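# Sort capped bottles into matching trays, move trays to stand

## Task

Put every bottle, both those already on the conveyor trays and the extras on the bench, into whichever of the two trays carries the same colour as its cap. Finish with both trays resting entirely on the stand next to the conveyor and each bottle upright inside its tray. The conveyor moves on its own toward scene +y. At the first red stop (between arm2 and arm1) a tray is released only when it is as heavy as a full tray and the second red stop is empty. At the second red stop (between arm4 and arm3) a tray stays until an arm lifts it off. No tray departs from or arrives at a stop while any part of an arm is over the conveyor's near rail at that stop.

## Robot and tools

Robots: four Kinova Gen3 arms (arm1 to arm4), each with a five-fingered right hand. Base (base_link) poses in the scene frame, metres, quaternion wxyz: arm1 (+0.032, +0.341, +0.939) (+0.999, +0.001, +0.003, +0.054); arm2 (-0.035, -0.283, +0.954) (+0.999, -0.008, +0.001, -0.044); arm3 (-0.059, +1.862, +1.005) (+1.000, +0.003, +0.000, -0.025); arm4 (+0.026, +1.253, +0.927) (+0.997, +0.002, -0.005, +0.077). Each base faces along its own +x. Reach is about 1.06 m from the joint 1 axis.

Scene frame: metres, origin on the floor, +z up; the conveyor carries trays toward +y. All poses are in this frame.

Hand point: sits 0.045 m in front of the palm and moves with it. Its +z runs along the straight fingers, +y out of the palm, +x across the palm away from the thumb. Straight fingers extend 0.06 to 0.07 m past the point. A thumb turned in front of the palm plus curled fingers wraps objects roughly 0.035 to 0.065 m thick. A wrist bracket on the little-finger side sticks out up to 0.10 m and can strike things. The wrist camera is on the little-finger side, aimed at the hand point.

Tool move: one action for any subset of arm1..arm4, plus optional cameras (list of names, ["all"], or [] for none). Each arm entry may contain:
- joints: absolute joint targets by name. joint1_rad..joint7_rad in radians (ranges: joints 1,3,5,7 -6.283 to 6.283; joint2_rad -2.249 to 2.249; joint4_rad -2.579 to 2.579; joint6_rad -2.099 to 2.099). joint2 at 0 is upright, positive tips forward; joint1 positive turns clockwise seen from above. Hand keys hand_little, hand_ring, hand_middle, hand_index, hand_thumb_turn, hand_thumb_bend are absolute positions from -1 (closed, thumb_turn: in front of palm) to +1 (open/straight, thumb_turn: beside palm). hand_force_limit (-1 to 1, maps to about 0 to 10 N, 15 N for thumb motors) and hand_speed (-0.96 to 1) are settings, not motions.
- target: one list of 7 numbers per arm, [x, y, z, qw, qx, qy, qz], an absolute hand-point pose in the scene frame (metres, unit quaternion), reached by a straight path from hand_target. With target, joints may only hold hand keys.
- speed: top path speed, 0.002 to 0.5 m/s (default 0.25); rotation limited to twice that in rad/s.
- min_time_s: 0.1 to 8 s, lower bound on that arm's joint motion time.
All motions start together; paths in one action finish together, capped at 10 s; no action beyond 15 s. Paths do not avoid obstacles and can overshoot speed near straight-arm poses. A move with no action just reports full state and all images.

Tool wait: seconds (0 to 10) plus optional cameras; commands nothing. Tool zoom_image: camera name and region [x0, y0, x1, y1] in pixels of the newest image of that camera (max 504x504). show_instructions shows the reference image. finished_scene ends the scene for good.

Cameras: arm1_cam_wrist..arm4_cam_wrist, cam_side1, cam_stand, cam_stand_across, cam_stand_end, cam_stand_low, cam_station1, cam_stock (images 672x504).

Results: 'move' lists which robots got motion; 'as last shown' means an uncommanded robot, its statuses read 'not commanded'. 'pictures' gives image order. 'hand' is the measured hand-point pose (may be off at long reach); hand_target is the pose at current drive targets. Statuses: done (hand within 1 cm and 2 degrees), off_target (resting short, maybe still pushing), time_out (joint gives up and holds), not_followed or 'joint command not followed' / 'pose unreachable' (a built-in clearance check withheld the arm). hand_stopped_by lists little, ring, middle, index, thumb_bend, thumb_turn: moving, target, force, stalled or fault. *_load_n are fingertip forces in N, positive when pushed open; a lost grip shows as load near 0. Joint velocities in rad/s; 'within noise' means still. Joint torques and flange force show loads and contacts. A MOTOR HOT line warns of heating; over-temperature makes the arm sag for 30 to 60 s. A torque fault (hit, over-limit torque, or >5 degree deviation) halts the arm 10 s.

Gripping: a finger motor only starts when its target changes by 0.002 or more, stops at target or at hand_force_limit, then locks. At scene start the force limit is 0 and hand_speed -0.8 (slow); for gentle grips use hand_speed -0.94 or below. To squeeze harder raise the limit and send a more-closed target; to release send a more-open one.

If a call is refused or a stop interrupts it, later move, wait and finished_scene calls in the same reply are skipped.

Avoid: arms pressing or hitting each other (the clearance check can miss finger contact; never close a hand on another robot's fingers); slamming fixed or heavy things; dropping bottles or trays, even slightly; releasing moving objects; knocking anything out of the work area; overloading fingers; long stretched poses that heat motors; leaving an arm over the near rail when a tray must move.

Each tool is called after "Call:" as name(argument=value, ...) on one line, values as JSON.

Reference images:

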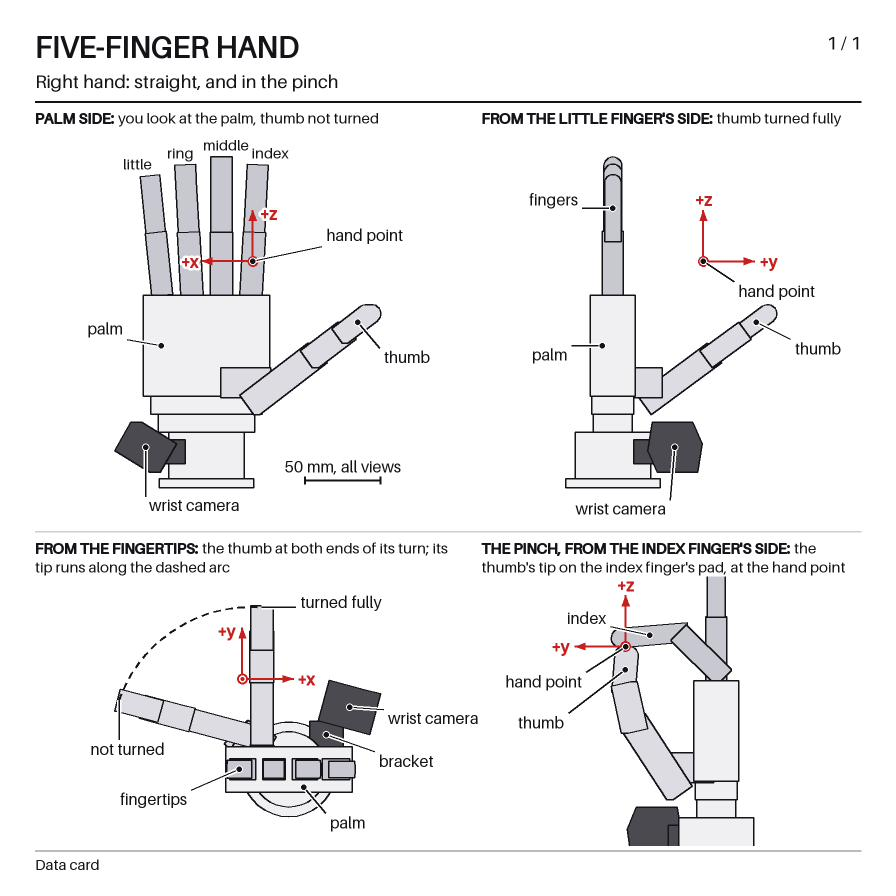

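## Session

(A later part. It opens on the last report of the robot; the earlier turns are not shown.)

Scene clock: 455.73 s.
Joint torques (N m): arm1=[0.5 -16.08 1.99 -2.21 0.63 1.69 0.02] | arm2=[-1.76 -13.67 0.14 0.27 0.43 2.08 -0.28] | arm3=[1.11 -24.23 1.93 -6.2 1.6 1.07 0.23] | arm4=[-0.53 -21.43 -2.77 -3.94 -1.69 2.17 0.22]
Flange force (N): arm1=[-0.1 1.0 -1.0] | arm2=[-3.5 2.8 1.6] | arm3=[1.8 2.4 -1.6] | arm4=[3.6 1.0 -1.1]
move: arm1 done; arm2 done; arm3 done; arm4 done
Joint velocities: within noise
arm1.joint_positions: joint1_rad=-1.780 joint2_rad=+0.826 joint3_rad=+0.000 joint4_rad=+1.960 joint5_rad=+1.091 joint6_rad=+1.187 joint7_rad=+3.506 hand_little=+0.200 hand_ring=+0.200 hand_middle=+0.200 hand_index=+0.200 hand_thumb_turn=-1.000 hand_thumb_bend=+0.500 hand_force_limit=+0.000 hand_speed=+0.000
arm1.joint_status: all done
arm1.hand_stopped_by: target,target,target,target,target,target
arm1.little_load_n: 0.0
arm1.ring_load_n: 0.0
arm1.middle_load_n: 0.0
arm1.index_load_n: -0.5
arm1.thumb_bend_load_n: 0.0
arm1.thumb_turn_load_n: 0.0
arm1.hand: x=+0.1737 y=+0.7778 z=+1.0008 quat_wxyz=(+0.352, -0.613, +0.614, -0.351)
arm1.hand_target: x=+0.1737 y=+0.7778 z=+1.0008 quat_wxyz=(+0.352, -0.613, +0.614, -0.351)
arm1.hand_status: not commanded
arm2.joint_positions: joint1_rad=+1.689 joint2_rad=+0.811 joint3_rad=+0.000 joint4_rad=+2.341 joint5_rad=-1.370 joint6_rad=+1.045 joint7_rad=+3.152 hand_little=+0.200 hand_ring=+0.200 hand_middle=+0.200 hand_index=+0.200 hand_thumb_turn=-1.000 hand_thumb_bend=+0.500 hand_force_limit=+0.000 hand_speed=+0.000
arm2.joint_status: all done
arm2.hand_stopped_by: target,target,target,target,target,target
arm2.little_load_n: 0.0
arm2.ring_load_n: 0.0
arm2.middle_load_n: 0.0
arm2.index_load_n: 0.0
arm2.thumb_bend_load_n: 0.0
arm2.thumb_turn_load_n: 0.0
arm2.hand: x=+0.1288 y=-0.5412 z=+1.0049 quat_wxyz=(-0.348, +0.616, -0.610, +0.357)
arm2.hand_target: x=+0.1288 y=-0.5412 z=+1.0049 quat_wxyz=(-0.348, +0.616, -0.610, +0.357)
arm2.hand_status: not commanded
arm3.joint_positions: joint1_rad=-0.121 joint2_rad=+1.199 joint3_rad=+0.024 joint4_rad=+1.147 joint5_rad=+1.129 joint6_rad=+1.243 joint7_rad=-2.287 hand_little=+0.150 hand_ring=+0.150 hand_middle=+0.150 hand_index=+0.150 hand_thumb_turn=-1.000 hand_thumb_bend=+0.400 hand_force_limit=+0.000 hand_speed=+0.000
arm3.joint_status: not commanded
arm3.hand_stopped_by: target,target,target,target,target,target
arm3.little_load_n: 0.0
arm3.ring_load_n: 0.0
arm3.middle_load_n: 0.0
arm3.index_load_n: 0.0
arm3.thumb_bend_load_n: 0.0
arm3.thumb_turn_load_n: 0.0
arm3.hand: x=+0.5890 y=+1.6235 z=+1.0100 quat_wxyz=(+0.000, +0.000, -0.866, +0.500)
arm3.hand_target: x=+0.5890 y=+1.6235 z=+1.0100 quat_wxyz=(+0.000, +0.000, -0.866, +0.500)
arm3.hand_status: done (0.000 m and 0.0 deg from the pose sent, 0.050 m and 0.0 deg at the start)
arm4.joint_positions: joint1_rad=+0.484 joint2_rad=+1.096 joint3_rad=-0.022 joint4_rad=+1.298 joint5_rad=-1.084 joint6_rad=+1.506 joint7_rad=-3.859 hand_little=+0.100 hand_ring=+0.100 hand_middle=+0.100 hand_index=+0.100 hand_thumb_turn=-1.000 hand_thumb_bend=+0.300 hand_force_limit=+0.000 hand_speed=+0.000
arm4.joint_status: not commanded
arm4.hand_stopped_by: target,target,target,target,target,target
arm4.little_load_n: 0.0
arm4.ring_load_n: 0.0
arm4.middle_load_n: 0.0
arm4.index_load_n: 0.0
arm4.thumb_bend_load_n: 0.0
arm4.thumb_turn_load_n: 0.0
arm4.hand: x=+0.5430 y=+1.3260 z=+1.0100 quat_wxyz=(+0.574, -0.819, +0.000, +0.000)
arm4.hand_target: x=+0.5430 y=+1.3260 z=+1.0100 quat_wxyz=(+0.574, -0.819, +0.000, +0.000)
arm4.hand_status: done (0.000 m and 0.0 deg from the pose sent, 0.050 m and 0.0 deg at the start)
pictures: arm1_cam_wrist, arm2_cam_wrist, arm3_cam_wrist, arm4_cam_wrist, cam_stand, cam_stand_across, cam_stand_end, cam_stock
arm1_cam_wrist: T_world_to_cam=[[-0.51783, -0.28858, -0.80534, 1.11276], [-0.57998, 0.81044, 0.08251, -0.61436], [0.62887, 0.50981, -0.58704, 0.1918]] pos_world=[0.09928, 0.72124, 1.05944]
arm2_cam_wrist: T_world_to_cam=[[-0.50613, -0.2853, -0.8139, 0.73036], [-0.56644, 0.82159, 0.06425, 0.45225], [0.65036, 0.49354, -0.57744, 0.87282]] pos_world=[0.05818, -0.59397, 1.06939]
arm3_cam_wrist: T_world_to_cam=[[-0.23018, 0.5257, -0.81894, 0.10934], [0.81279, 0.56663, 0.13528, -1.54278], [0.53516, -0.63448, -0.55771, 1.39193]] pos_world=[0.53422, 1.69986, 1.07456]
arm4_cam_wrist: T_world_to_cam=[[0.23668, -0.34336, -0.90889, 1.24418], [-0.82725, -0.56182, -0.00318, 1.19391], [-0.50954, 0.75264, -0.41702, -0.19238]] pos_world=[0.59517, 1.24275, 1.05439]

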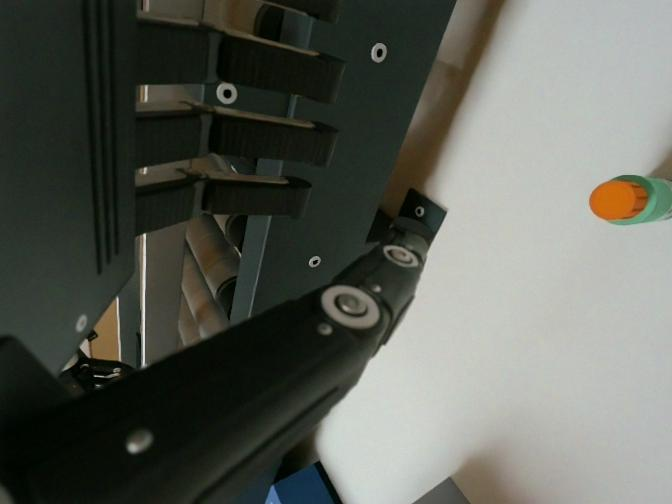

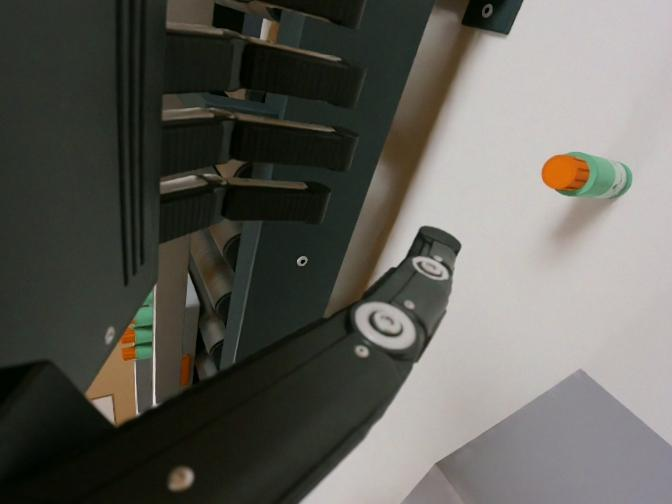

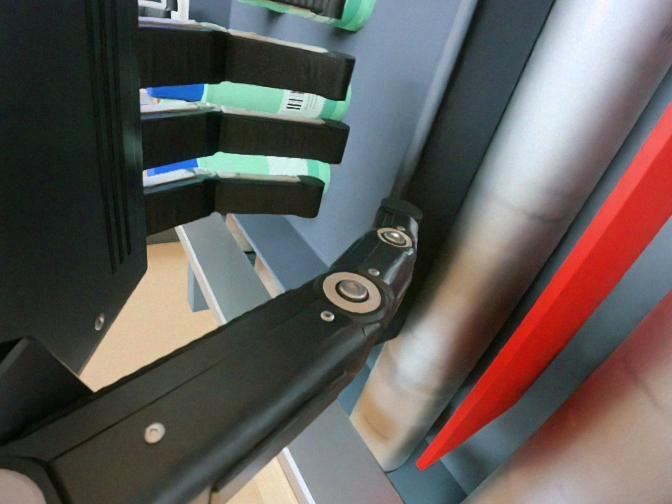

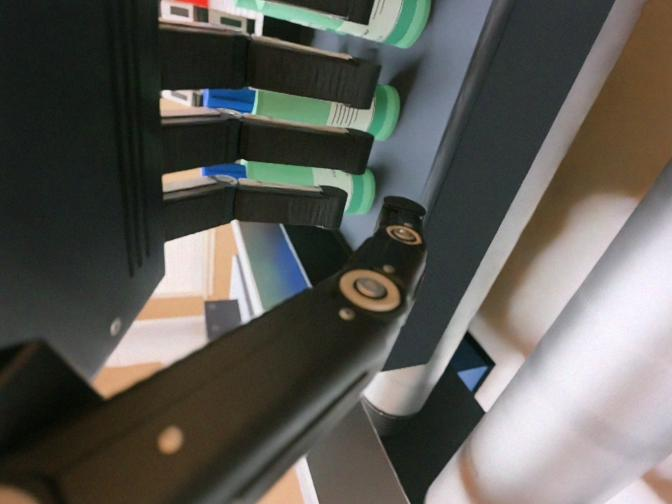

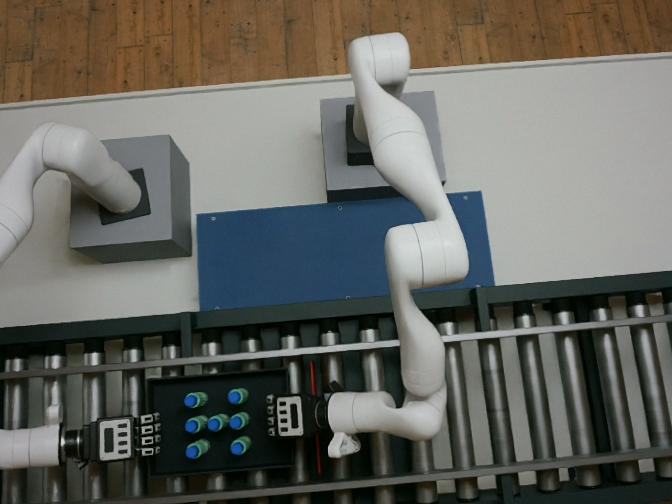

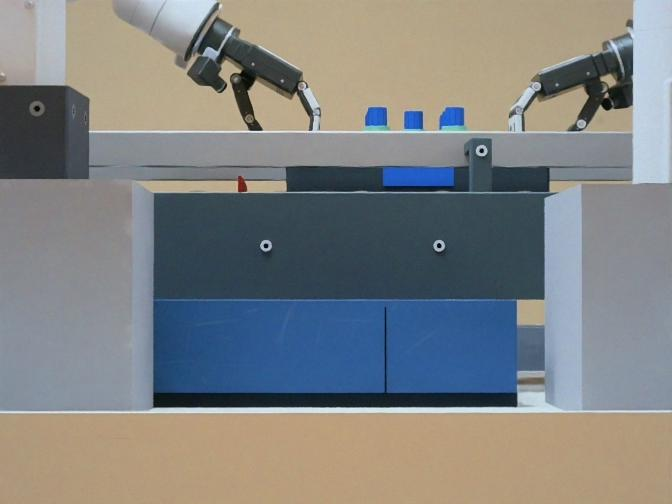

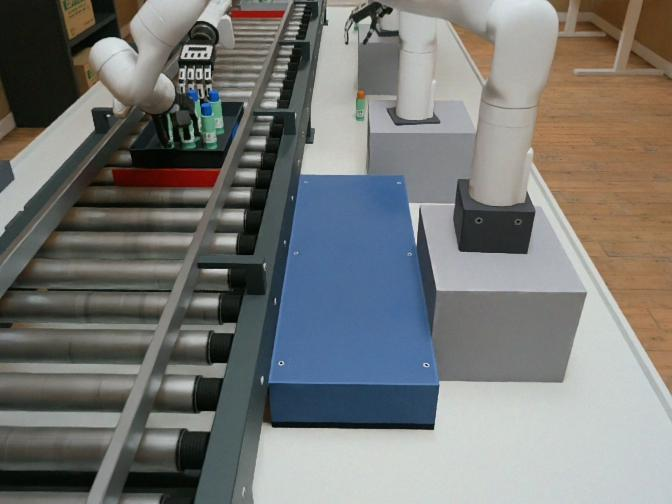

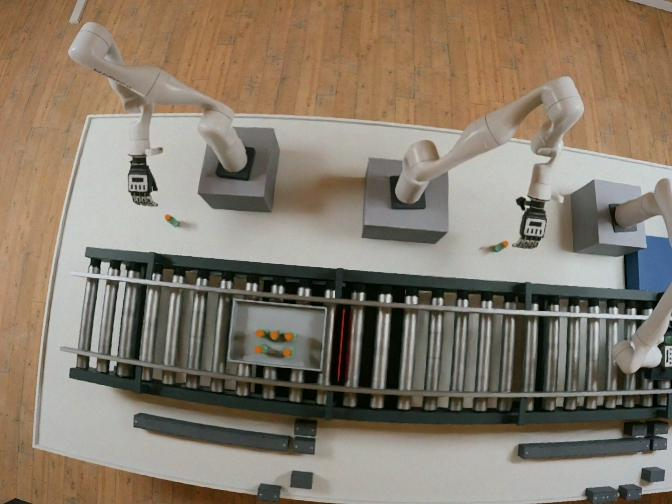

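Call:
move(arm1={"target": [0.153, 0.7655, 0.90, 0.3536, -0.6124, 0.6124, -0.3536], "speed": 0.1}, arm2={"target": [0.153, -0.554, 0.90, 0.3536, -0.6124, 0.6124, -0.3536], "speed": 0.1}, arm3={"target": [0.589, 1.6235, 0.985, 0, 0, 0.866, -0.5], "speed": 0.03, "joints": {"hand_thumb_bend": 0.3}}, arm4={"target": [0.543, 1.326, 0.985, 0.5736, -0.8192, 0, 0], "speed": 0.03}, cameras=["arm1_cam_wrist", "arm2_cam_wrist", "arm3_cam_wrist", "arm4_cam_wrist", "cam_stand", "cam_stock"])

Call:
zoom_image(camera="cam_stand", region=[80, 340, 400, 500])

Scene clock: 474.07 s.
Joint torques (N m): arm1=[0.51 -17.03 2.32 -0.5 0.24 1.79 0.03] | arm2=[-1.72 -15.55 -0.5 1.94 0.87 2.01 -0.28] | arm3=[1.12 -24.34 1.97 -6.02 1.59 1.13 0.23] | arm4=[-0.63 -21.74 -2.73 -3.7 -1.68 2.27 0.27]
Flange force (N): arm1=[0.4 0.9 -1.1] | arm2=[-4.0 1.3 1.3] | arm3=[1.9 2.3 -1.6] | arm4=[4.0 1.4 -1.1]
move: arm1 done; arm2 done; arm3 done; arm4 done
Joint velocities: within noise
arm1.joint_positions: joint1_rad=-1.832 joint2_rad=+1.077 joint3_rad=-0.008 joint4_rad=+1.929 joint5_rad=+1.132 joint6_rad=+1.115 joint7_rad=+3.282 hand_little=+0.200 hand_ring=+0.200 hand_middle=+0.200 hand_index=+0.200 hand_thumb_turn=-1.000 hand_thumb_bend=+0.500 hand_force_limit=+0.000 hand_speed=+0.000
arm1.joint_status: not commanded
arm1.hand_stopped_by: target,target,target,target,target,target
arm1.little_load_n: 0.0
arm1.ring_load_n: 0.0
arm1.middle_load_n: 0.0
arm1.index_load_n: 0.0
arm1.thumb_bend_load_n: 0.0
arm1.thumb_turn_load_n: 0.0
arm1.hand: x=+0.1530 y=+0.7655 z=+0.9000 quat_wxyz=(+0.354, -0.612, +0.612, -0.354)
arm1.hand_target: x=+0.1530 y=+0.7655 z=+0.9000 quat_wxyz=(+0.354, -0.612, +0.612, -0.354)
arm1.hand_status: done (0.000 m and 0.0 deg from the pose sent, 0.104 m and 0.4 deg at the start)
arm2.joint_positions: joint1_rad=+1.650 joint2_rad=+1.141 joint3_rad=-0.056 joint4_rad=+2.232 joint5_rad=-1.565 joint6_rad=+0.981 joint7_rad=+3.389 hand_little=+0.200 hand_ring=+0.200 hand_middle=+0.200 hand_index=+0.200 hand_thumb_turn=-1.000 hand_thumb_bend=+0.500 hand_force_limit=+0.000 hand_speed=+0.000
arm2.joint_status: not commanded
arm2.hand_stopped_by: target,target,target,target,target,target
arm2.little_load_n: 0.0
arm2.ring_load_n: 0.0
arm2.middle_load_n: 0.0
arm2.index_load_n: 0.0
arm2.thumb_bend_load_n: 0.0
arm2.thumb_turn_load_n: 0.0
arm2.hand: x=+0.1530 y=-0.5540 z=+0.9000 quat_wxyz=(-0.354, +0.612, -0.612, +0.354)
arm2.hand_target: x=+0.1530 y=-0.5540 z=+0.9000 quat_wxyz=(-0.354, +0.612, -0.612, +0.354)
arm2.hand_status: done (0.000 m and 0.0 deg from the pose sent, 0.108 m and 0.8 deg at the start)
arm3.joint_positions: joint1_rad=-0.122 joint2_rad=+1.245 joint3_rad=+0.027 joint4_rad=+1.130 joint5_rad=+1.135 joint6_rad=+1.229 joint7_rad=-2.315 hand_little=+0.150 hand_ring=+0.150 hand_middle=+0.150 hand_index=+0.150 hand_thumb_turn=-1.000 hand_thumb_bend=+0.300 hand_force_limit=+0.000 hand_speed=+0.000
arm3.joint_status: all done
arm3.hand_stopped_by: target,target,target,target,target,target
arm3.little_load_n: 0.0
arm3.ring_load_n: 0.0
arm3.middle_load_n: 0.0
arm3.index_load_n: 0.0
arm3.thumb_bend_load_n: 0.0
arm3.thumb_turn_load_n: 0.0
arm3.hand: x=+0.5890 y=+1.6235 z=+0.9850 quat_wxyz=(+0.000, +0.000, -0.866, +0.500)
arm3.hand_target: x=+0.5890 y=+1.6235 z=+0.9850 quat_wxyz=(+0.000, +0.000, -0.866, +0.500)
arm3.hand_status: done (0.000 m and 0.0 deg from the pose sent, 0.025 m and 0.0 deg at the start)
arm4.joint_positions: joint1_rad=+0.485 joint2_rad=+1.142 joint3_rad=-0.023 joint4_rad=+1.289 joint5_rad=-1.085 joint6_rad=+1.489 joint7_rad=-3.827 hand_little=+0.100 hand_ring=+0.100 hand_middle=+0.100 hand_index=+0.100 hand_thumb_turn=-1.000 hand_thumb_bend=+0.300 hand_force_limit=+0.000 hand_speed=+0.000
arm4.joint_status: not commanded
arm4.hand_stopped_by: target,target,target,target,target,target
arm4.little_load_n: 0.0
arm4.ring_load_n: 0.0
arm4.middle_load_n: 0.0
arm4.index_load_n: 0.0
arm4.thumb_bend_load_n: 0.0
arm4.thumb_turn_load_n: 0.0
arm4.hand: x=+0.5430 y=+1.3260 z=+0.9850 quat_wxyz=(+0.574, -0.819, +0.000, +0.000)
arm4.hand_target: x=+0.5430 y=+1.3260 z=+0.9850 quat_wxyz=(+0.574, -0.819, +0.000, +0.000)
arm4.hand_status: done (0.000 m and 0.0 deg from the pose sent, 0.025 m and 0.0 deg at the start)
arm1_cam_wrist: T_world_to_cam=[[-0.51215, -0.29049, -0.80828, 1.0206], [-0.58131, 0.81001, 0.07722, -0.60273], [0.63228, 0.50941, -0.58371, 0.1487]] pos_world=[0.07831, 0.70894, 0.95828]
arm2_cam_wrist: T_world_to_cam=[[-0.50348, -0.27347, -0.81959, 0.6649], [-0.5665, 0.82071, 0.07416, 0.47383], [0.65237, 0.50164, -0.56813, 0.79863]] pos_world=[0.08218, -0.60767, 0.96354]
arm3_cam_wrist: T_world_to_cam=[[-0.23018, 0.5257, -0.81894, 0.08887], [0.81279, 0.56663, 0.13528, -1.5394], [0.53516, -0.63448, -0.55771, 1.37799]] pos_world=[0.53422, 1.69986, 1.04956]
arm4_cam_wrist: T_world_to_cam=[[0.2366, -0.34341, -0.9089, 1.22156], [-0.82727, -0.56179, -0.00309, 1.19372], [-0.50955, 0.75264, -0.41702, -0.2028]] pos_world=[0.59517, 1.24275, 1.02939]

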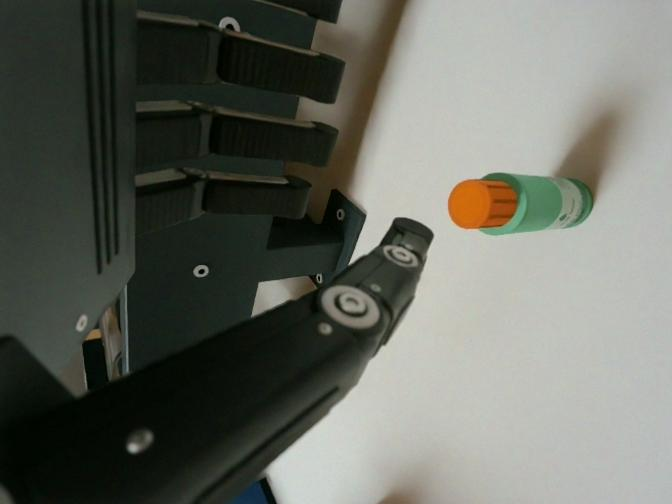

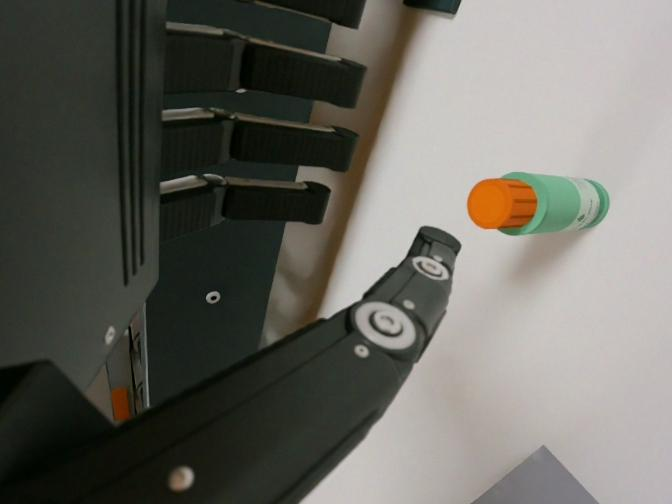

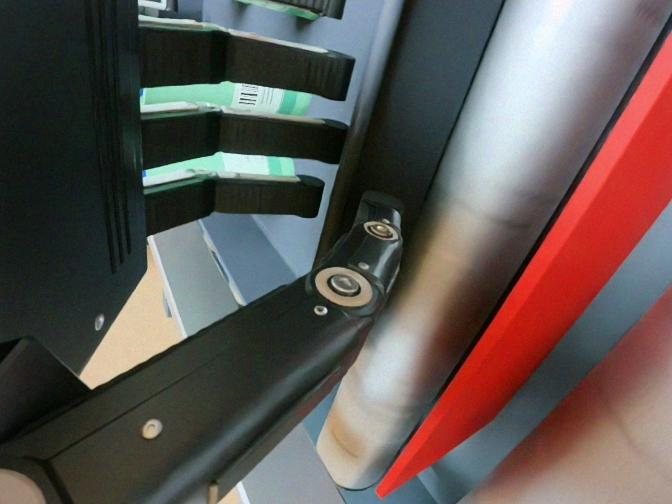

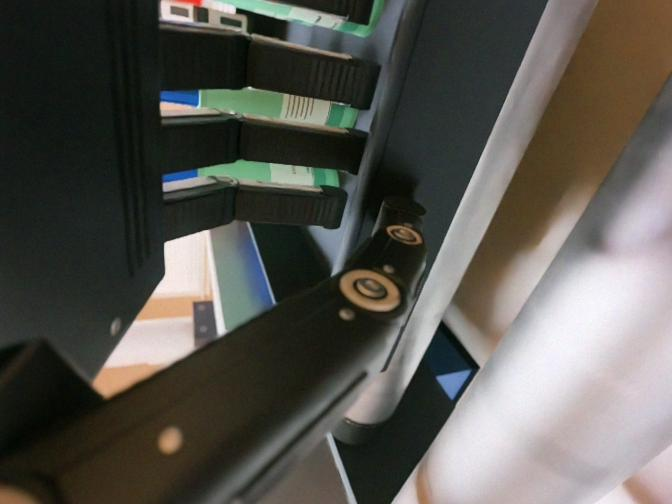

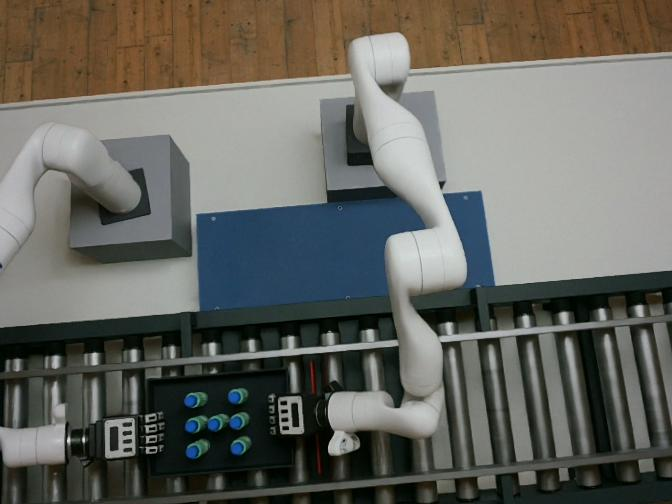

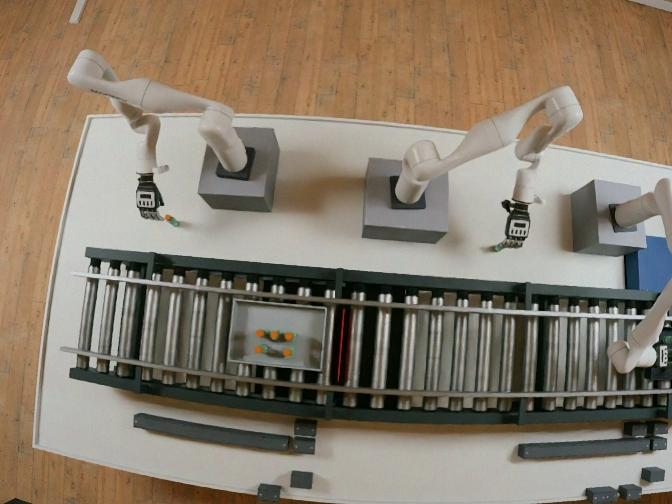

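Scaled by 1.575 from the camera's image (finer frame: 960x720).

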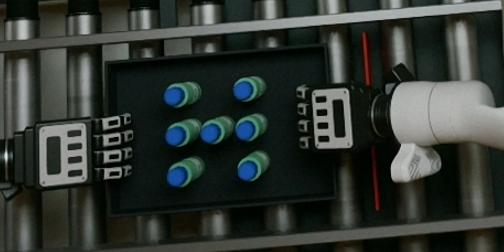

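Call:
move(arm1={"target": [0.1525, 0.767, 0.825, 0.3536, -0.6124, 0.6124, -0.3536], "speed": 0.06}, arm2={"target": [0.1555, -0.5525, 0.825, 0.3536, -0.6124, 0.6124, -0.3536], "speed": 0.06}, arm3={"target": [0.589, 1.6245, 0.971, 0, 0, 0.866, -0.5], "speed": 0.02, "joints": {"hand_force_limit": -0.6, "hand_speed": -0.9}}, arm4={"target": [0.543, 1.326, 0.971, 0.5736, -0.8192, 0, 0], "speed": 0.02, "joints": {"hand_force_limit": -0.6, "hand_speed": -0.9}}, cameras=["arm1_cam_wrist", "arm2_cam_wrist", "arm3_cam_wrist", "arm4_cam_wrist", "cam_stand_across"])

Call:
zoom_image(camera="cam_stand_across", region=[200, 80, 340, 200])

Call:
zoom_image(camera="arm3_cam_wrist", region=[200, 100, 500, 400])

Call:
zoom_image(camera="arm4_cam_wrist", region=[200, 100, 500, 400])

Scene clock: 499.20 s.
Joint torques (N m): arm1=[0.47 -17.93 2.56 0.23 -0.02 1.87 0.02] | arm2=[-1.78 -15.96 -0.78 2.74 1.08 1.93 -0.23] | arm3=[1.11 -24.45 2.03 -5.99 1.57 1.13 0.21] | arm4=[-0.53 -21.78 -2.6 -3.48 -1.61 2.38 0.29]
Flange force (N): arm1=[0.5 1.3 -0.4] | arm2=[-3.8 0.1 0.7] | arm3=[2.2 2.3 -1.6] | arm4=[4.4 1.5 -0.9]
move: arm1 done; arm2 done; arm3 done; arm4 done
Joint velocities: within noise
arm1.joint_positions: joint1_rad=-1.838 joint2_rad=+1.264 joint3_rad=+0.001 joint4_rad=+1.836 joint5_rad=+1.173 joint6_rad=+1.069 joint7_rad=+3.188 hand_little=+0.200 hand_ring=+0.200 hand_middle=+0.200 hand_index=+0.200 hand_thumb_turn=-1.000 hand_thumb_bend=+0.500 hand_force_limit=+0.000 hand_speed=+0.000
arm1.joint_status: not commanded
arm1.hand_stopped_by: target,target,target,target,target,target
arm1.little_load_n: 0.0
arm1.ring_load_n: 0.0
arm1.middle_load_n: 0.0
arm1.index_load_n: 0.0
arm1.thumb_bend_load_n: 0.0
arm1.thumb_turn_load_n: 0.0
arm1.hand: x=+0.1525 y=+0.7670 z=+0.8250 quat_wxyz=(+0.354, -0.612, +0.612, -0.354)
arm1.hand_target: x=+0.1525 y=+0.7670 z=+0.8250 quat_wxyz=(+0.354, -0.612, +0.612, -0.354)
arm1.hand_status: done (0.000 m and 0.0 deg from the pose sent, 0.075 m and 0.0 deg at the start)
arm2.joint_positions: joint1_rad=+1.652 joint2_rad=+1.352 joint3_rad=-0.063 joint4_rad=+2.124 joint5_rad=-1.627 joint6_rad=+0.971 joint7_rad=+3.514 hand_little=+0.200 hand_ring=+0.200 hand_middle=+0.200 hand_index=+0.200 hand_thumb_turn=-1.000 hand_thumb_bend=+0.500 hand_force_limit=+0.000 hand_speed=+0.000
arm2.joint_status: not commanded
arm2.hand_stopped_by: target,target,target,target,target,target
arm2.little_load_n: 0.0
arm2.ring_load_n: 0.0
arm2.middle_load_n: 0.5
arm2.index_load_n: 0.0
arm2.thumb_bend_load_n: 0.0
arm2.thumb_turn_load_n: 0.0
arm2.hand: x=+0.1555 y=-0.5525 z=+0.8250 quat_wxyz=(-0.354, +0.612, -0.612, +0.354)
arm2.hand_target: x=+0.1555 y=-0.5525 z=+0.8250 quat_wxyz=(-0.354, +0.612, -0.612, +0.354)
arm2.hand_status: done (0.000 m and 0.0 deg from the pose sent, 0.075 m and 0.0 deg at the start)
arm3.joint_positions: joint1_rad=-0.124 joint2_rad=+1.272 joint3_rad=+0.028 joint4_rad=+1.119 joint5_rad=+1.138 joint6_rad=+1.223 joint7_rad=-2.330 hand_little=+0.150 hand_ring=+0.150 hand_middle=+0.150 hand_index=+0.150 hand_thumb_turn=-1.000 hand_thumb_bend=+0.300 hand_force_limit=-0.600 hand_speed=-0.900
arm3.joint_status: all done
arm3.hand_stopped_by: target,target,target,target,target,target
arm3.little_load_n: 0.0
arm3.ring_load_n: 0.0
arm3.middle_load_n: 0.0
arm3.index_load_n: 0.0
arm3.thumb_bend_load_n: 0.0
arm3.thumb_turn_load_n: 0.0
arm3.hand: x=+0.5890 y=+1.6245 z=+0.9710 quat_wxyz=(+0.000, +0.000, -0.866, +0.500)
arm3.hand_target: x=+0.5890 y=+1.6245 z=+0.9710 quat_wxyz=(+0.000, +0.000, -0.866, +0.500)
arm3.hand_status: done (0.000 m and 0.0 deg from the pose sent, 0.014 m and 0.0 deg at the start)
arm4.joint_positions: joint1_rad=+0.486 joint2_rad=+1.169 joint3_rad=-0.023 joint4_rad=+1.282 joint5_rad=-1.085 joint6_rad=+1.480 joint7_rad=-3.810 hand_little=+0.100 hand_ring=+0.100 hand_middle=+0.100 hand_index=+0.100 hand_thumb_turn=-1.000 hand_thumb_bend=+0.300 hand_force_limit=-0.600 hand_speed=-0.900
arm4.joint_status: all done
arm4.hand_stopped_by: target,target,target,target,target,target
arm4.little_load_n: -0.5
arm4.ring_load_n: 0.0
arm4.middle_load_n: 0.0
arm4.index_load_n: 0.0
arm4.thumb_bend_load_n: 0.0
arm4.thumb_turn_load_n: 0.0
arm4.hand: x=+0.5430 y=+1.3260 z=+0.9710 quat_wxyz=(+0.574, -0.819, +0.000, +0.000)
arm4.hand_target: x=+0.5430 y=+1.3260 z=+0.9710 quat_wxyz=(+0.574, -0.819, +0.000, +0.000)
arm4.hand_status: done (0.000 m and 0.0 deg from the pose sent, 0.014 m and 0.0 deg at the start)
arm1_cam_wrist: T_world_to_cam=[[-0.51215, -0.29049, -0.80828, 0.96016], [-0.58131, 0.81001, 0.07722, -0.59844], [0.63228, 0.50941, -0.58371, 0.10447]] pos_world=[0.07781, 0.71044, 0.88328]
arm2_cam_wrist: T_world_to_cam=[[-0.50348, -0.27347, -0.81959, 0.6051], [-0.5665, 0.82071, 0.07416, 0.47957], [0.65237, 0.50164, -0.56813, 0.75364]] pos_world=[0.08468, -0.60617, 0.88853]
arm3_cam_wrist: T_world_to_cam=[[-0.23018, 0.5257, -0.81894, 0.07688], [0.81279, 0.56663, 0.13528, -1.53807], [0.53516, -0.63448, -0.55771, 1.37082]] pos_world=[0.53422, 1.70086, 1.03556]
arm4_cam_wrist: T_world_to_cam=[[0.23668, -0.34336, -0.90889, 1.20873], [-0.82725, -0.56182, -0.00318, 1.19379], [-0.50954, 0.75264, -0.41702, -0.20864]] pos_world=[0.59517, 1.24275, 1.01539]

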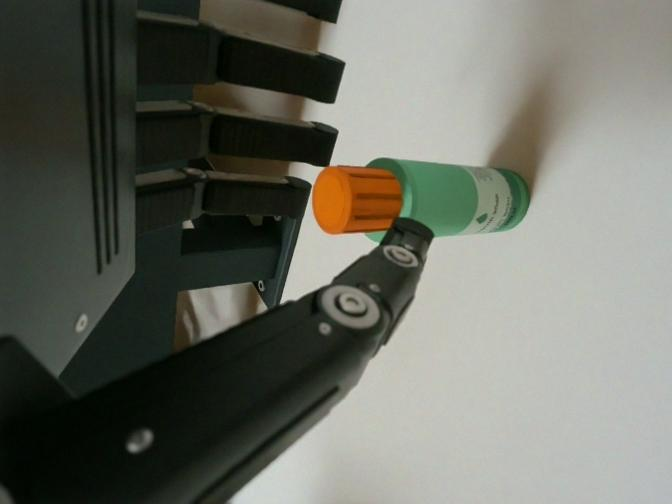

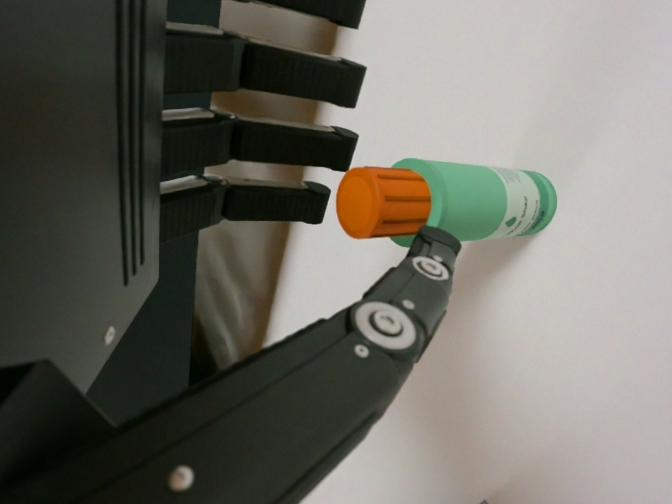

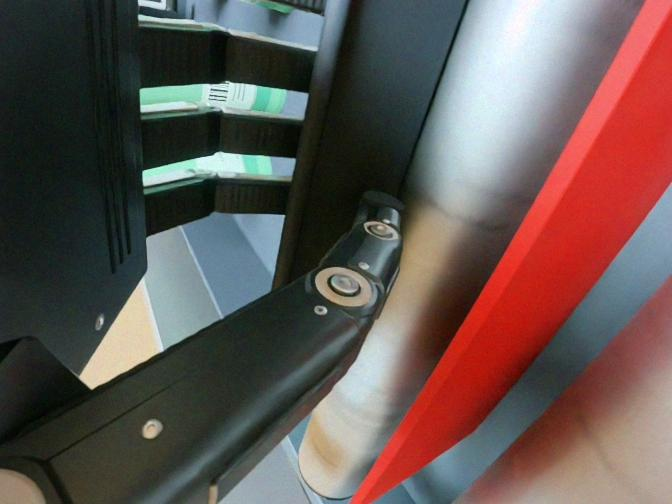

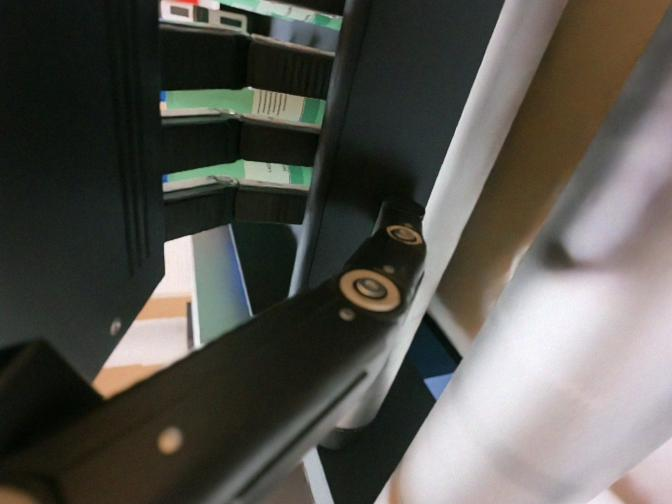

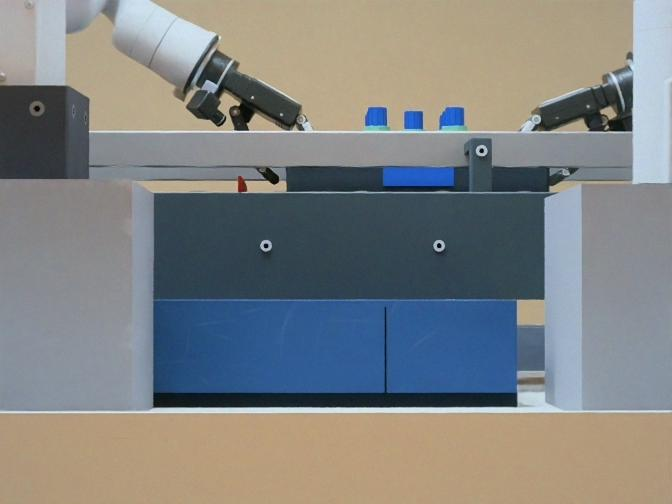

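Scaled by 3.600 from the camera's image (finer frame: 960x720).

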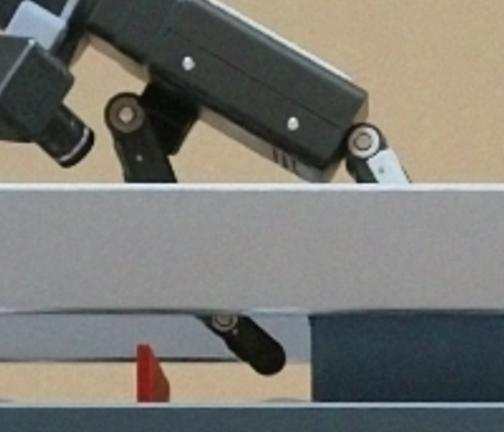

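Scaled by 1.680 from the camera's image (finer frame: 960x720).

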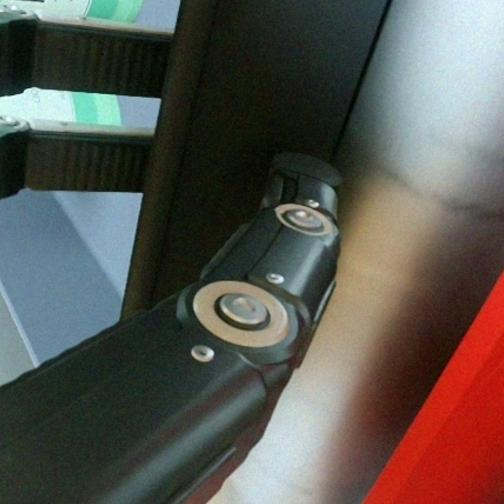

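Scaled by 1.680 from the camera's image (finer frame: 960x720).

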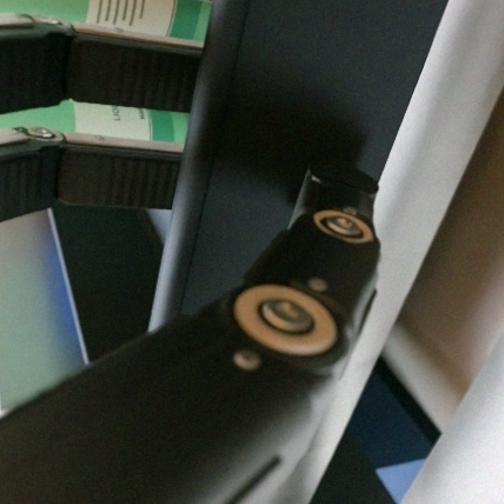

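Call:
move(arm1={"target": [0.1515, 0.767, 0.794, 0.3536, -0.6124, 0.6124, -0.3536], "speed": 0.04, "joints": {"hand_force_limit": -0.6, "hand_speed": -0.9}}, arm2={"target": [0.1555, -0.5525, 0.794, 0.3536, -0.6124, 0.6124, -0.3536], "speed": 0.04, "joints": {"hand_force_limit": -0.6, "hand_speed": -0.9}}, arm3={"joints": {"hand_index": -0.4, "hand_middle": -0.4, "hand_ring": -0.3, "hand_little": -0.3, "hand_thumb_bend": -0.3}}, arm4={"joints": {"hand_index": -0.4, "hand_middle": -0.4, "hand_ring": -0.3, "hand_little": -0.3, "hand_thumb_bend": -0.3}}, cameras=["arm1_cam_wrist", "arm2_cam_wrist", "arm3_cam_wrist", "arm4_cam_wrist", "cam_stand_across", "cam_stand"])

Call:
zoom_image(camera="cam_stand_across", region=[200, 80, 340, 200])

Call:
zoom_image(camera="cam_stand_across", region=[480, 80, 620, 200])

Scene clock: 520.07 s.
Joint torques (N m): arm1=[0.54 -17.97 2.66 0.48 -0.04 1.83 0.02] | arm2=[-1.72 -16.15 -0.8 2.96 1.11 1.84 -0.21] | arm3=[-1.37 -26.13 0.6 -6.3 1.1 1.25 0.22] | arm4=[2.24 -23.59 -1.21 -4.5 -1.62 2.16 0.2]
Flange force (N): arm1=[0.4 1.2 -0.9] | arm2=[-3.6 0.0 0.7] | arm3=[1.1 2.8 3.9] | arm4=[4.2 2.5 4.5]
move: arm1 done; arm2 done; arm3 off_target; arm4 off_target
Joint velocities: within noise
arm1.joint_positions: joint1_rad=-1.841 joint2_rad=+1.340 joint3_rad=+0.003 joint4_rad=+1.786 joint5_rad=+1.183 joint6_rad=+1.057 joint7_rad=+3.161 hand_little=+0.200 hand_ring=+0.200 hand_middle=+0.200 hand_index=+0.200 hand_thumb_turn=-1.000 hand_thumb_bend=+0.500 hand_force_limit=-0.600 hand_speed=-0.900
arm1.joint_status: all done
arm1.hand_stopped_by: target,target,target,target,target,target
arm1.little_load_n: 0.0
arm1.ring_load_n: 0.0
arm1.middle_load_n: 0.0
arm1.index_load_n: 0.0
arm1.thumb_bend_load_n: 0.0
arm1.thumb_turn_load_n: 0.0
arm1.hand: x=+0.1515 y=+0.7670 z=+0.7940 quat_wxyz=(+0.354, -0.612, +0.612, -0.354)
arm1.hand_target: x=+0.1515 y=+0.7670 z=+0.7940 quat_wxyz=(+0.354, -0.612, +0.612, -0.354)
arm1.hand_status: done (0.000 m and 0.0 deg from the pose sent, 0.031 m and 0.0 deg at the start)
arm2.joint_positions: joint1_rad=+1.653 joint2_rad=+1.433 joint3_rad=-0.062 joint4_rad=+2.066 joint5_rad=-1.636 joint6_rad=+0.970 joint7_rad=+3.541 hand_little=+0.200 hand_ring=+0.200 hand_middle=+0.200 hand_index=+0.200 hand_thumb_turn=-1.000 hand_thumb_bend=+0.500 hand_force_limit=-0.600 hand_speed=-0.900
arm2.joint_status: all done
arm2.hand_stopped_by: target,target,target,target,target,target
arm2.little_load_n: 0.0
arm2.ring_load_n: 0.5
arm2.middle_load_n: 0.0
arm2.index_load_n: 0.0
arm2.thumb_bend_load_n: 0.0
arm2.thumb_turn_load_n: 0.0
arm2.hand: x=+0.1555 y=-0.5525 z=+0.7940 quat_wxyz=(-0.354, +0.612, -0.612, +0.354)
arm2.hand_target: x=+0.1555 y=-0.5525 z=+0.7940 quat_wxyz=(-0.354, +0.612, -0.612, +0.354)
arm2.hand_status: done (0.000 m and 0.0 deg from the pose sent, 0.031 m and 0.0 deg at the start)
arm3.joint_positions: joint1_rad=-0.124 joint2_rad=+1.272 joint3_rad=+0.028 joint4_rad=+1.119 joint5_rad=+1.138 joint6_rad=+1.223 joint7_rad=-2.330 hand_little=-0.221 hand_ring=-0.156 hand_middle=-0.119 hand_index=-0.156 hand_thumb_turn=-1.000 hand_thumb_bend=+0.072 hand_force_limit=-0.600 hand_speed=-0.900
arm3.joint_status: hand_little off_target (ended at -0.221, target -0.300); hand_ring off_target (ended at -0.156, target -0.300); hand_middle off_target (ended at -0.119, target -0.400); hand_index off_target (ended at -0.156, target -0.400); hand_thumb_bend off_target (ended at +0.072, target -0.300)
arm3.hand_stopped_by: force,force,force,force,force,target
arm3.little_load_n: 4.5
arm3.ring_load_n: 2.0
arm3.middle_load_n: 0.0
arm3.index_load_n: 2.0
arm3.thumb_bend_load_n: 3.5
arm3.thumb_turn_load_n: 0.0
arm3.hand: x=+0.5890 y=+1.6245 z=+0.9710 quat_wxyz=(+0.000, +0.000, -0.866, +0.500)
arm3.hand_target: x=+0.5890 y=+1.6245 z=+0.9710 quat_wxyz=(+0.000, +0.000, -0.866, +0.500)
arm3.hand_status: not commanded
arm4.joint_positions: joint1_rad=+0.486 joint2_rad=+1.169 joint3_rad=-0.023 joint4_rad=+1.282 joint5_rad=-1.085 joint6_rad=+1.480 joint7_rad=-3.810 hand_little=-0.234 hand_ring=-0.187 hand_middle=-0.159 hand_index=-0.187 hand_thumb_turn=-1.000 hand_thumb_bend=+0.101 hand_force_limit=-0.600 hand_speed=-0.900
arm4.joint_status: hand_little off_target (ended at -0.234, target -0.300); hand_ring off_target (ended at -0.187, target -0.300); hand_middle off_target (ended at -0.159, target -0.400); hand_index off_target (ended at -0.187, target -0.400); hand_thumb_bend off_target (ended at +0.101, target -0.300)
arm4.hand_stopped_by: force,force,force,force,force,target
arm4.little_load_n: 4.5
arm4.ring_load_n: 2.5
arm4.middle_load_n: 1.0
arm4.index_load_n: 3.5
arm4.thumb_bend_load_n: 3.0
arm4.thumb_turn_load_n: 0.5
arm4.hand: x=+0.5430 y=+1.3260 z=+0.9710 quat_wxyz=(+0.574, -0.819, +0.000, +0.000)
arm4.hand_target: x=+0.5430 y=+1.3260 z=+0.9710 quat_wxyz=(+0.574, -0.819, +0.000, +0.000)
arm4.hand_status: not commanded
pictures: arm1_cam_wrist, arm2_cam_wrist, arm3_cam_wrist, arm4_cam_wrist, cam_stand, cam_stand_across
arm1_cam_wrist: T_world_to_cam=[[-0.51215, -0.29049, -0.80828, 0.93459], [-0.58131, 0.81001, 0.07722, -0.59663], [0.63228, 0.50941, -0.58371, 0.08701]] pos_world=[0.07681, 0.71044, 0.85228]
arm2_cam_wrist: T_world_to_cam=[[-0.5035, -0.27343, -0.81959, 0.57972], [-0.56648, 0.82073, 0.0742, 0.48185], [0.65237, 0.50164, -0.56813, 0.73603]] pos_world=[0.08468, -0.60617, 0.85754]
arm3_cam_wrist: T_world_to_cam=[[-0.23018, 0.5257, -0.81894, 0.07688], [0.81279, 0.56663, 0.13528, -1.53807], [0.53516, -0.63448, -0.55771, 1.37082]] pos_world=[0.53422, 1.70086, 1.03556]
arm4_cam_wrist: T_world_to_cam=[[0.2366, -0.34341, -0.9089, 1.20884], [-0.82727, -0.56179, -0.00309, 1.19368], [-0.50955, 0.75264, -0.41702, -0.20864]] pos_world=[0.59517, 1.24275, 1.01539]

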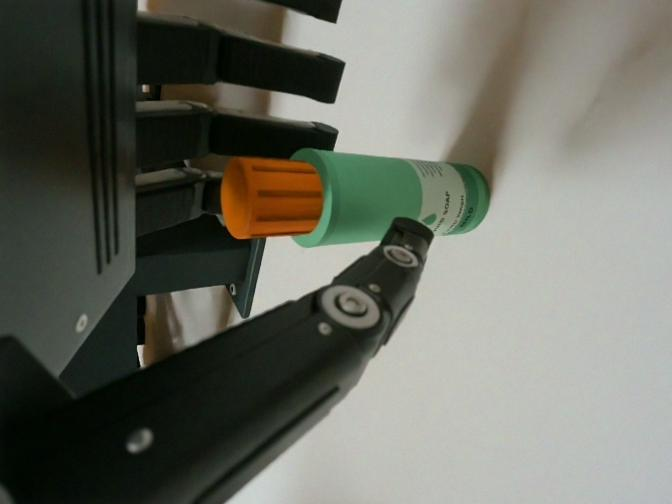

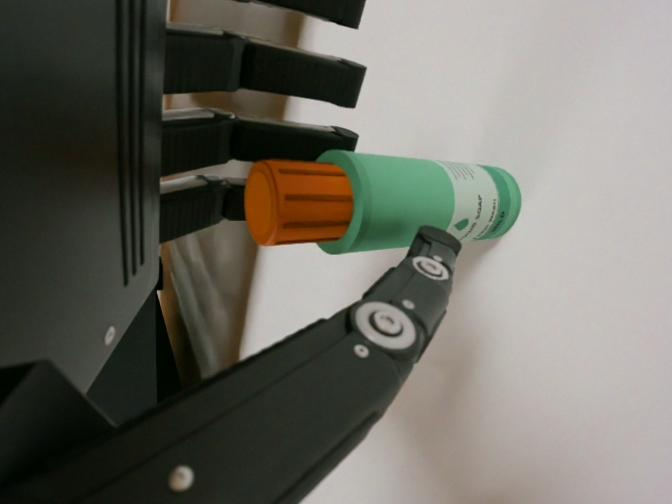

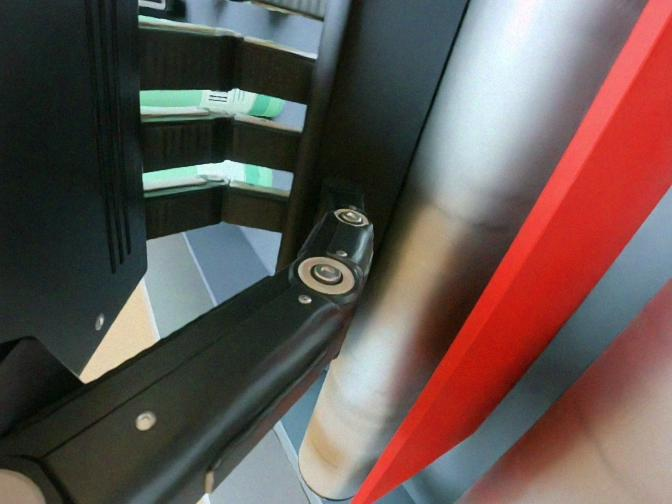

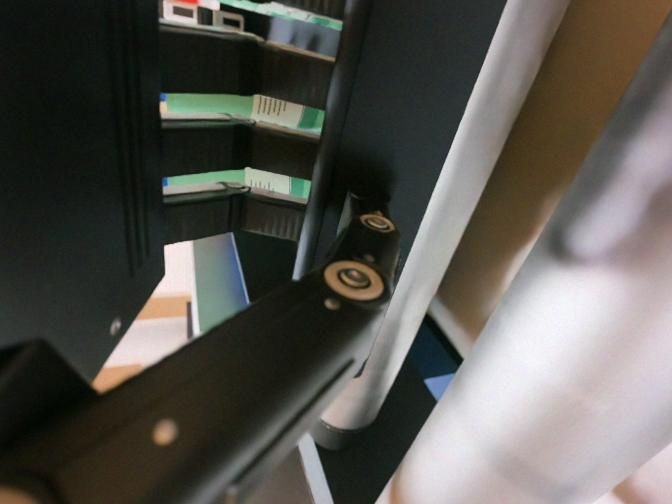

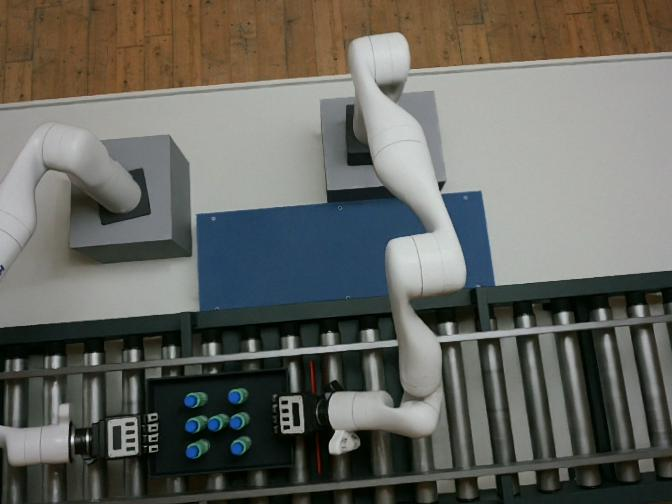

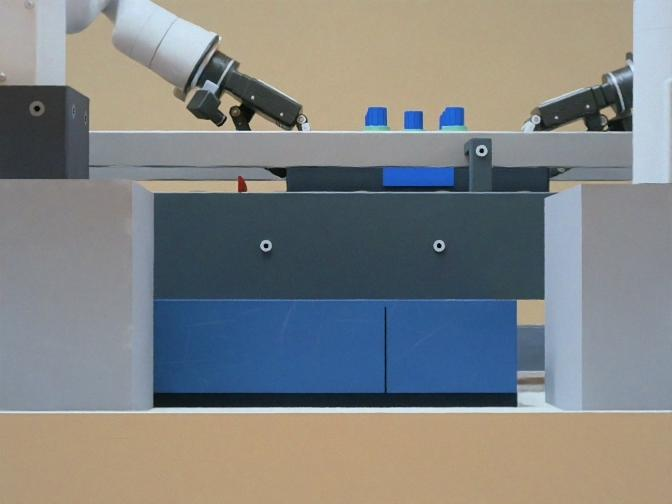

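Scaled by 3.600 from the camera's image (finer frame: 960x720).

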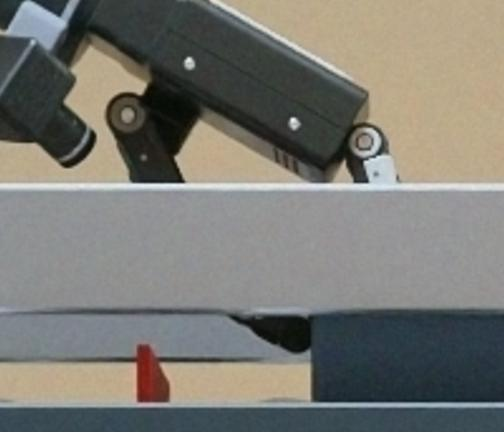

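Scaled by 3.600 from the camera's image (finer frame: 960x720).

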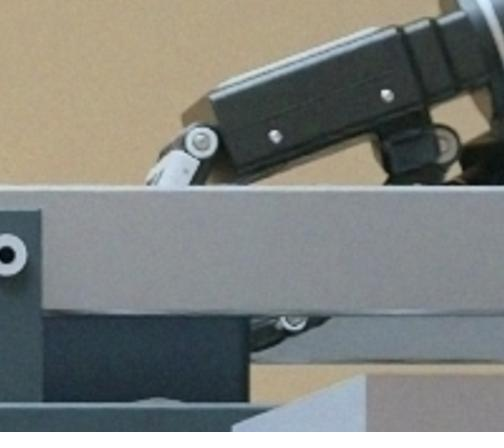

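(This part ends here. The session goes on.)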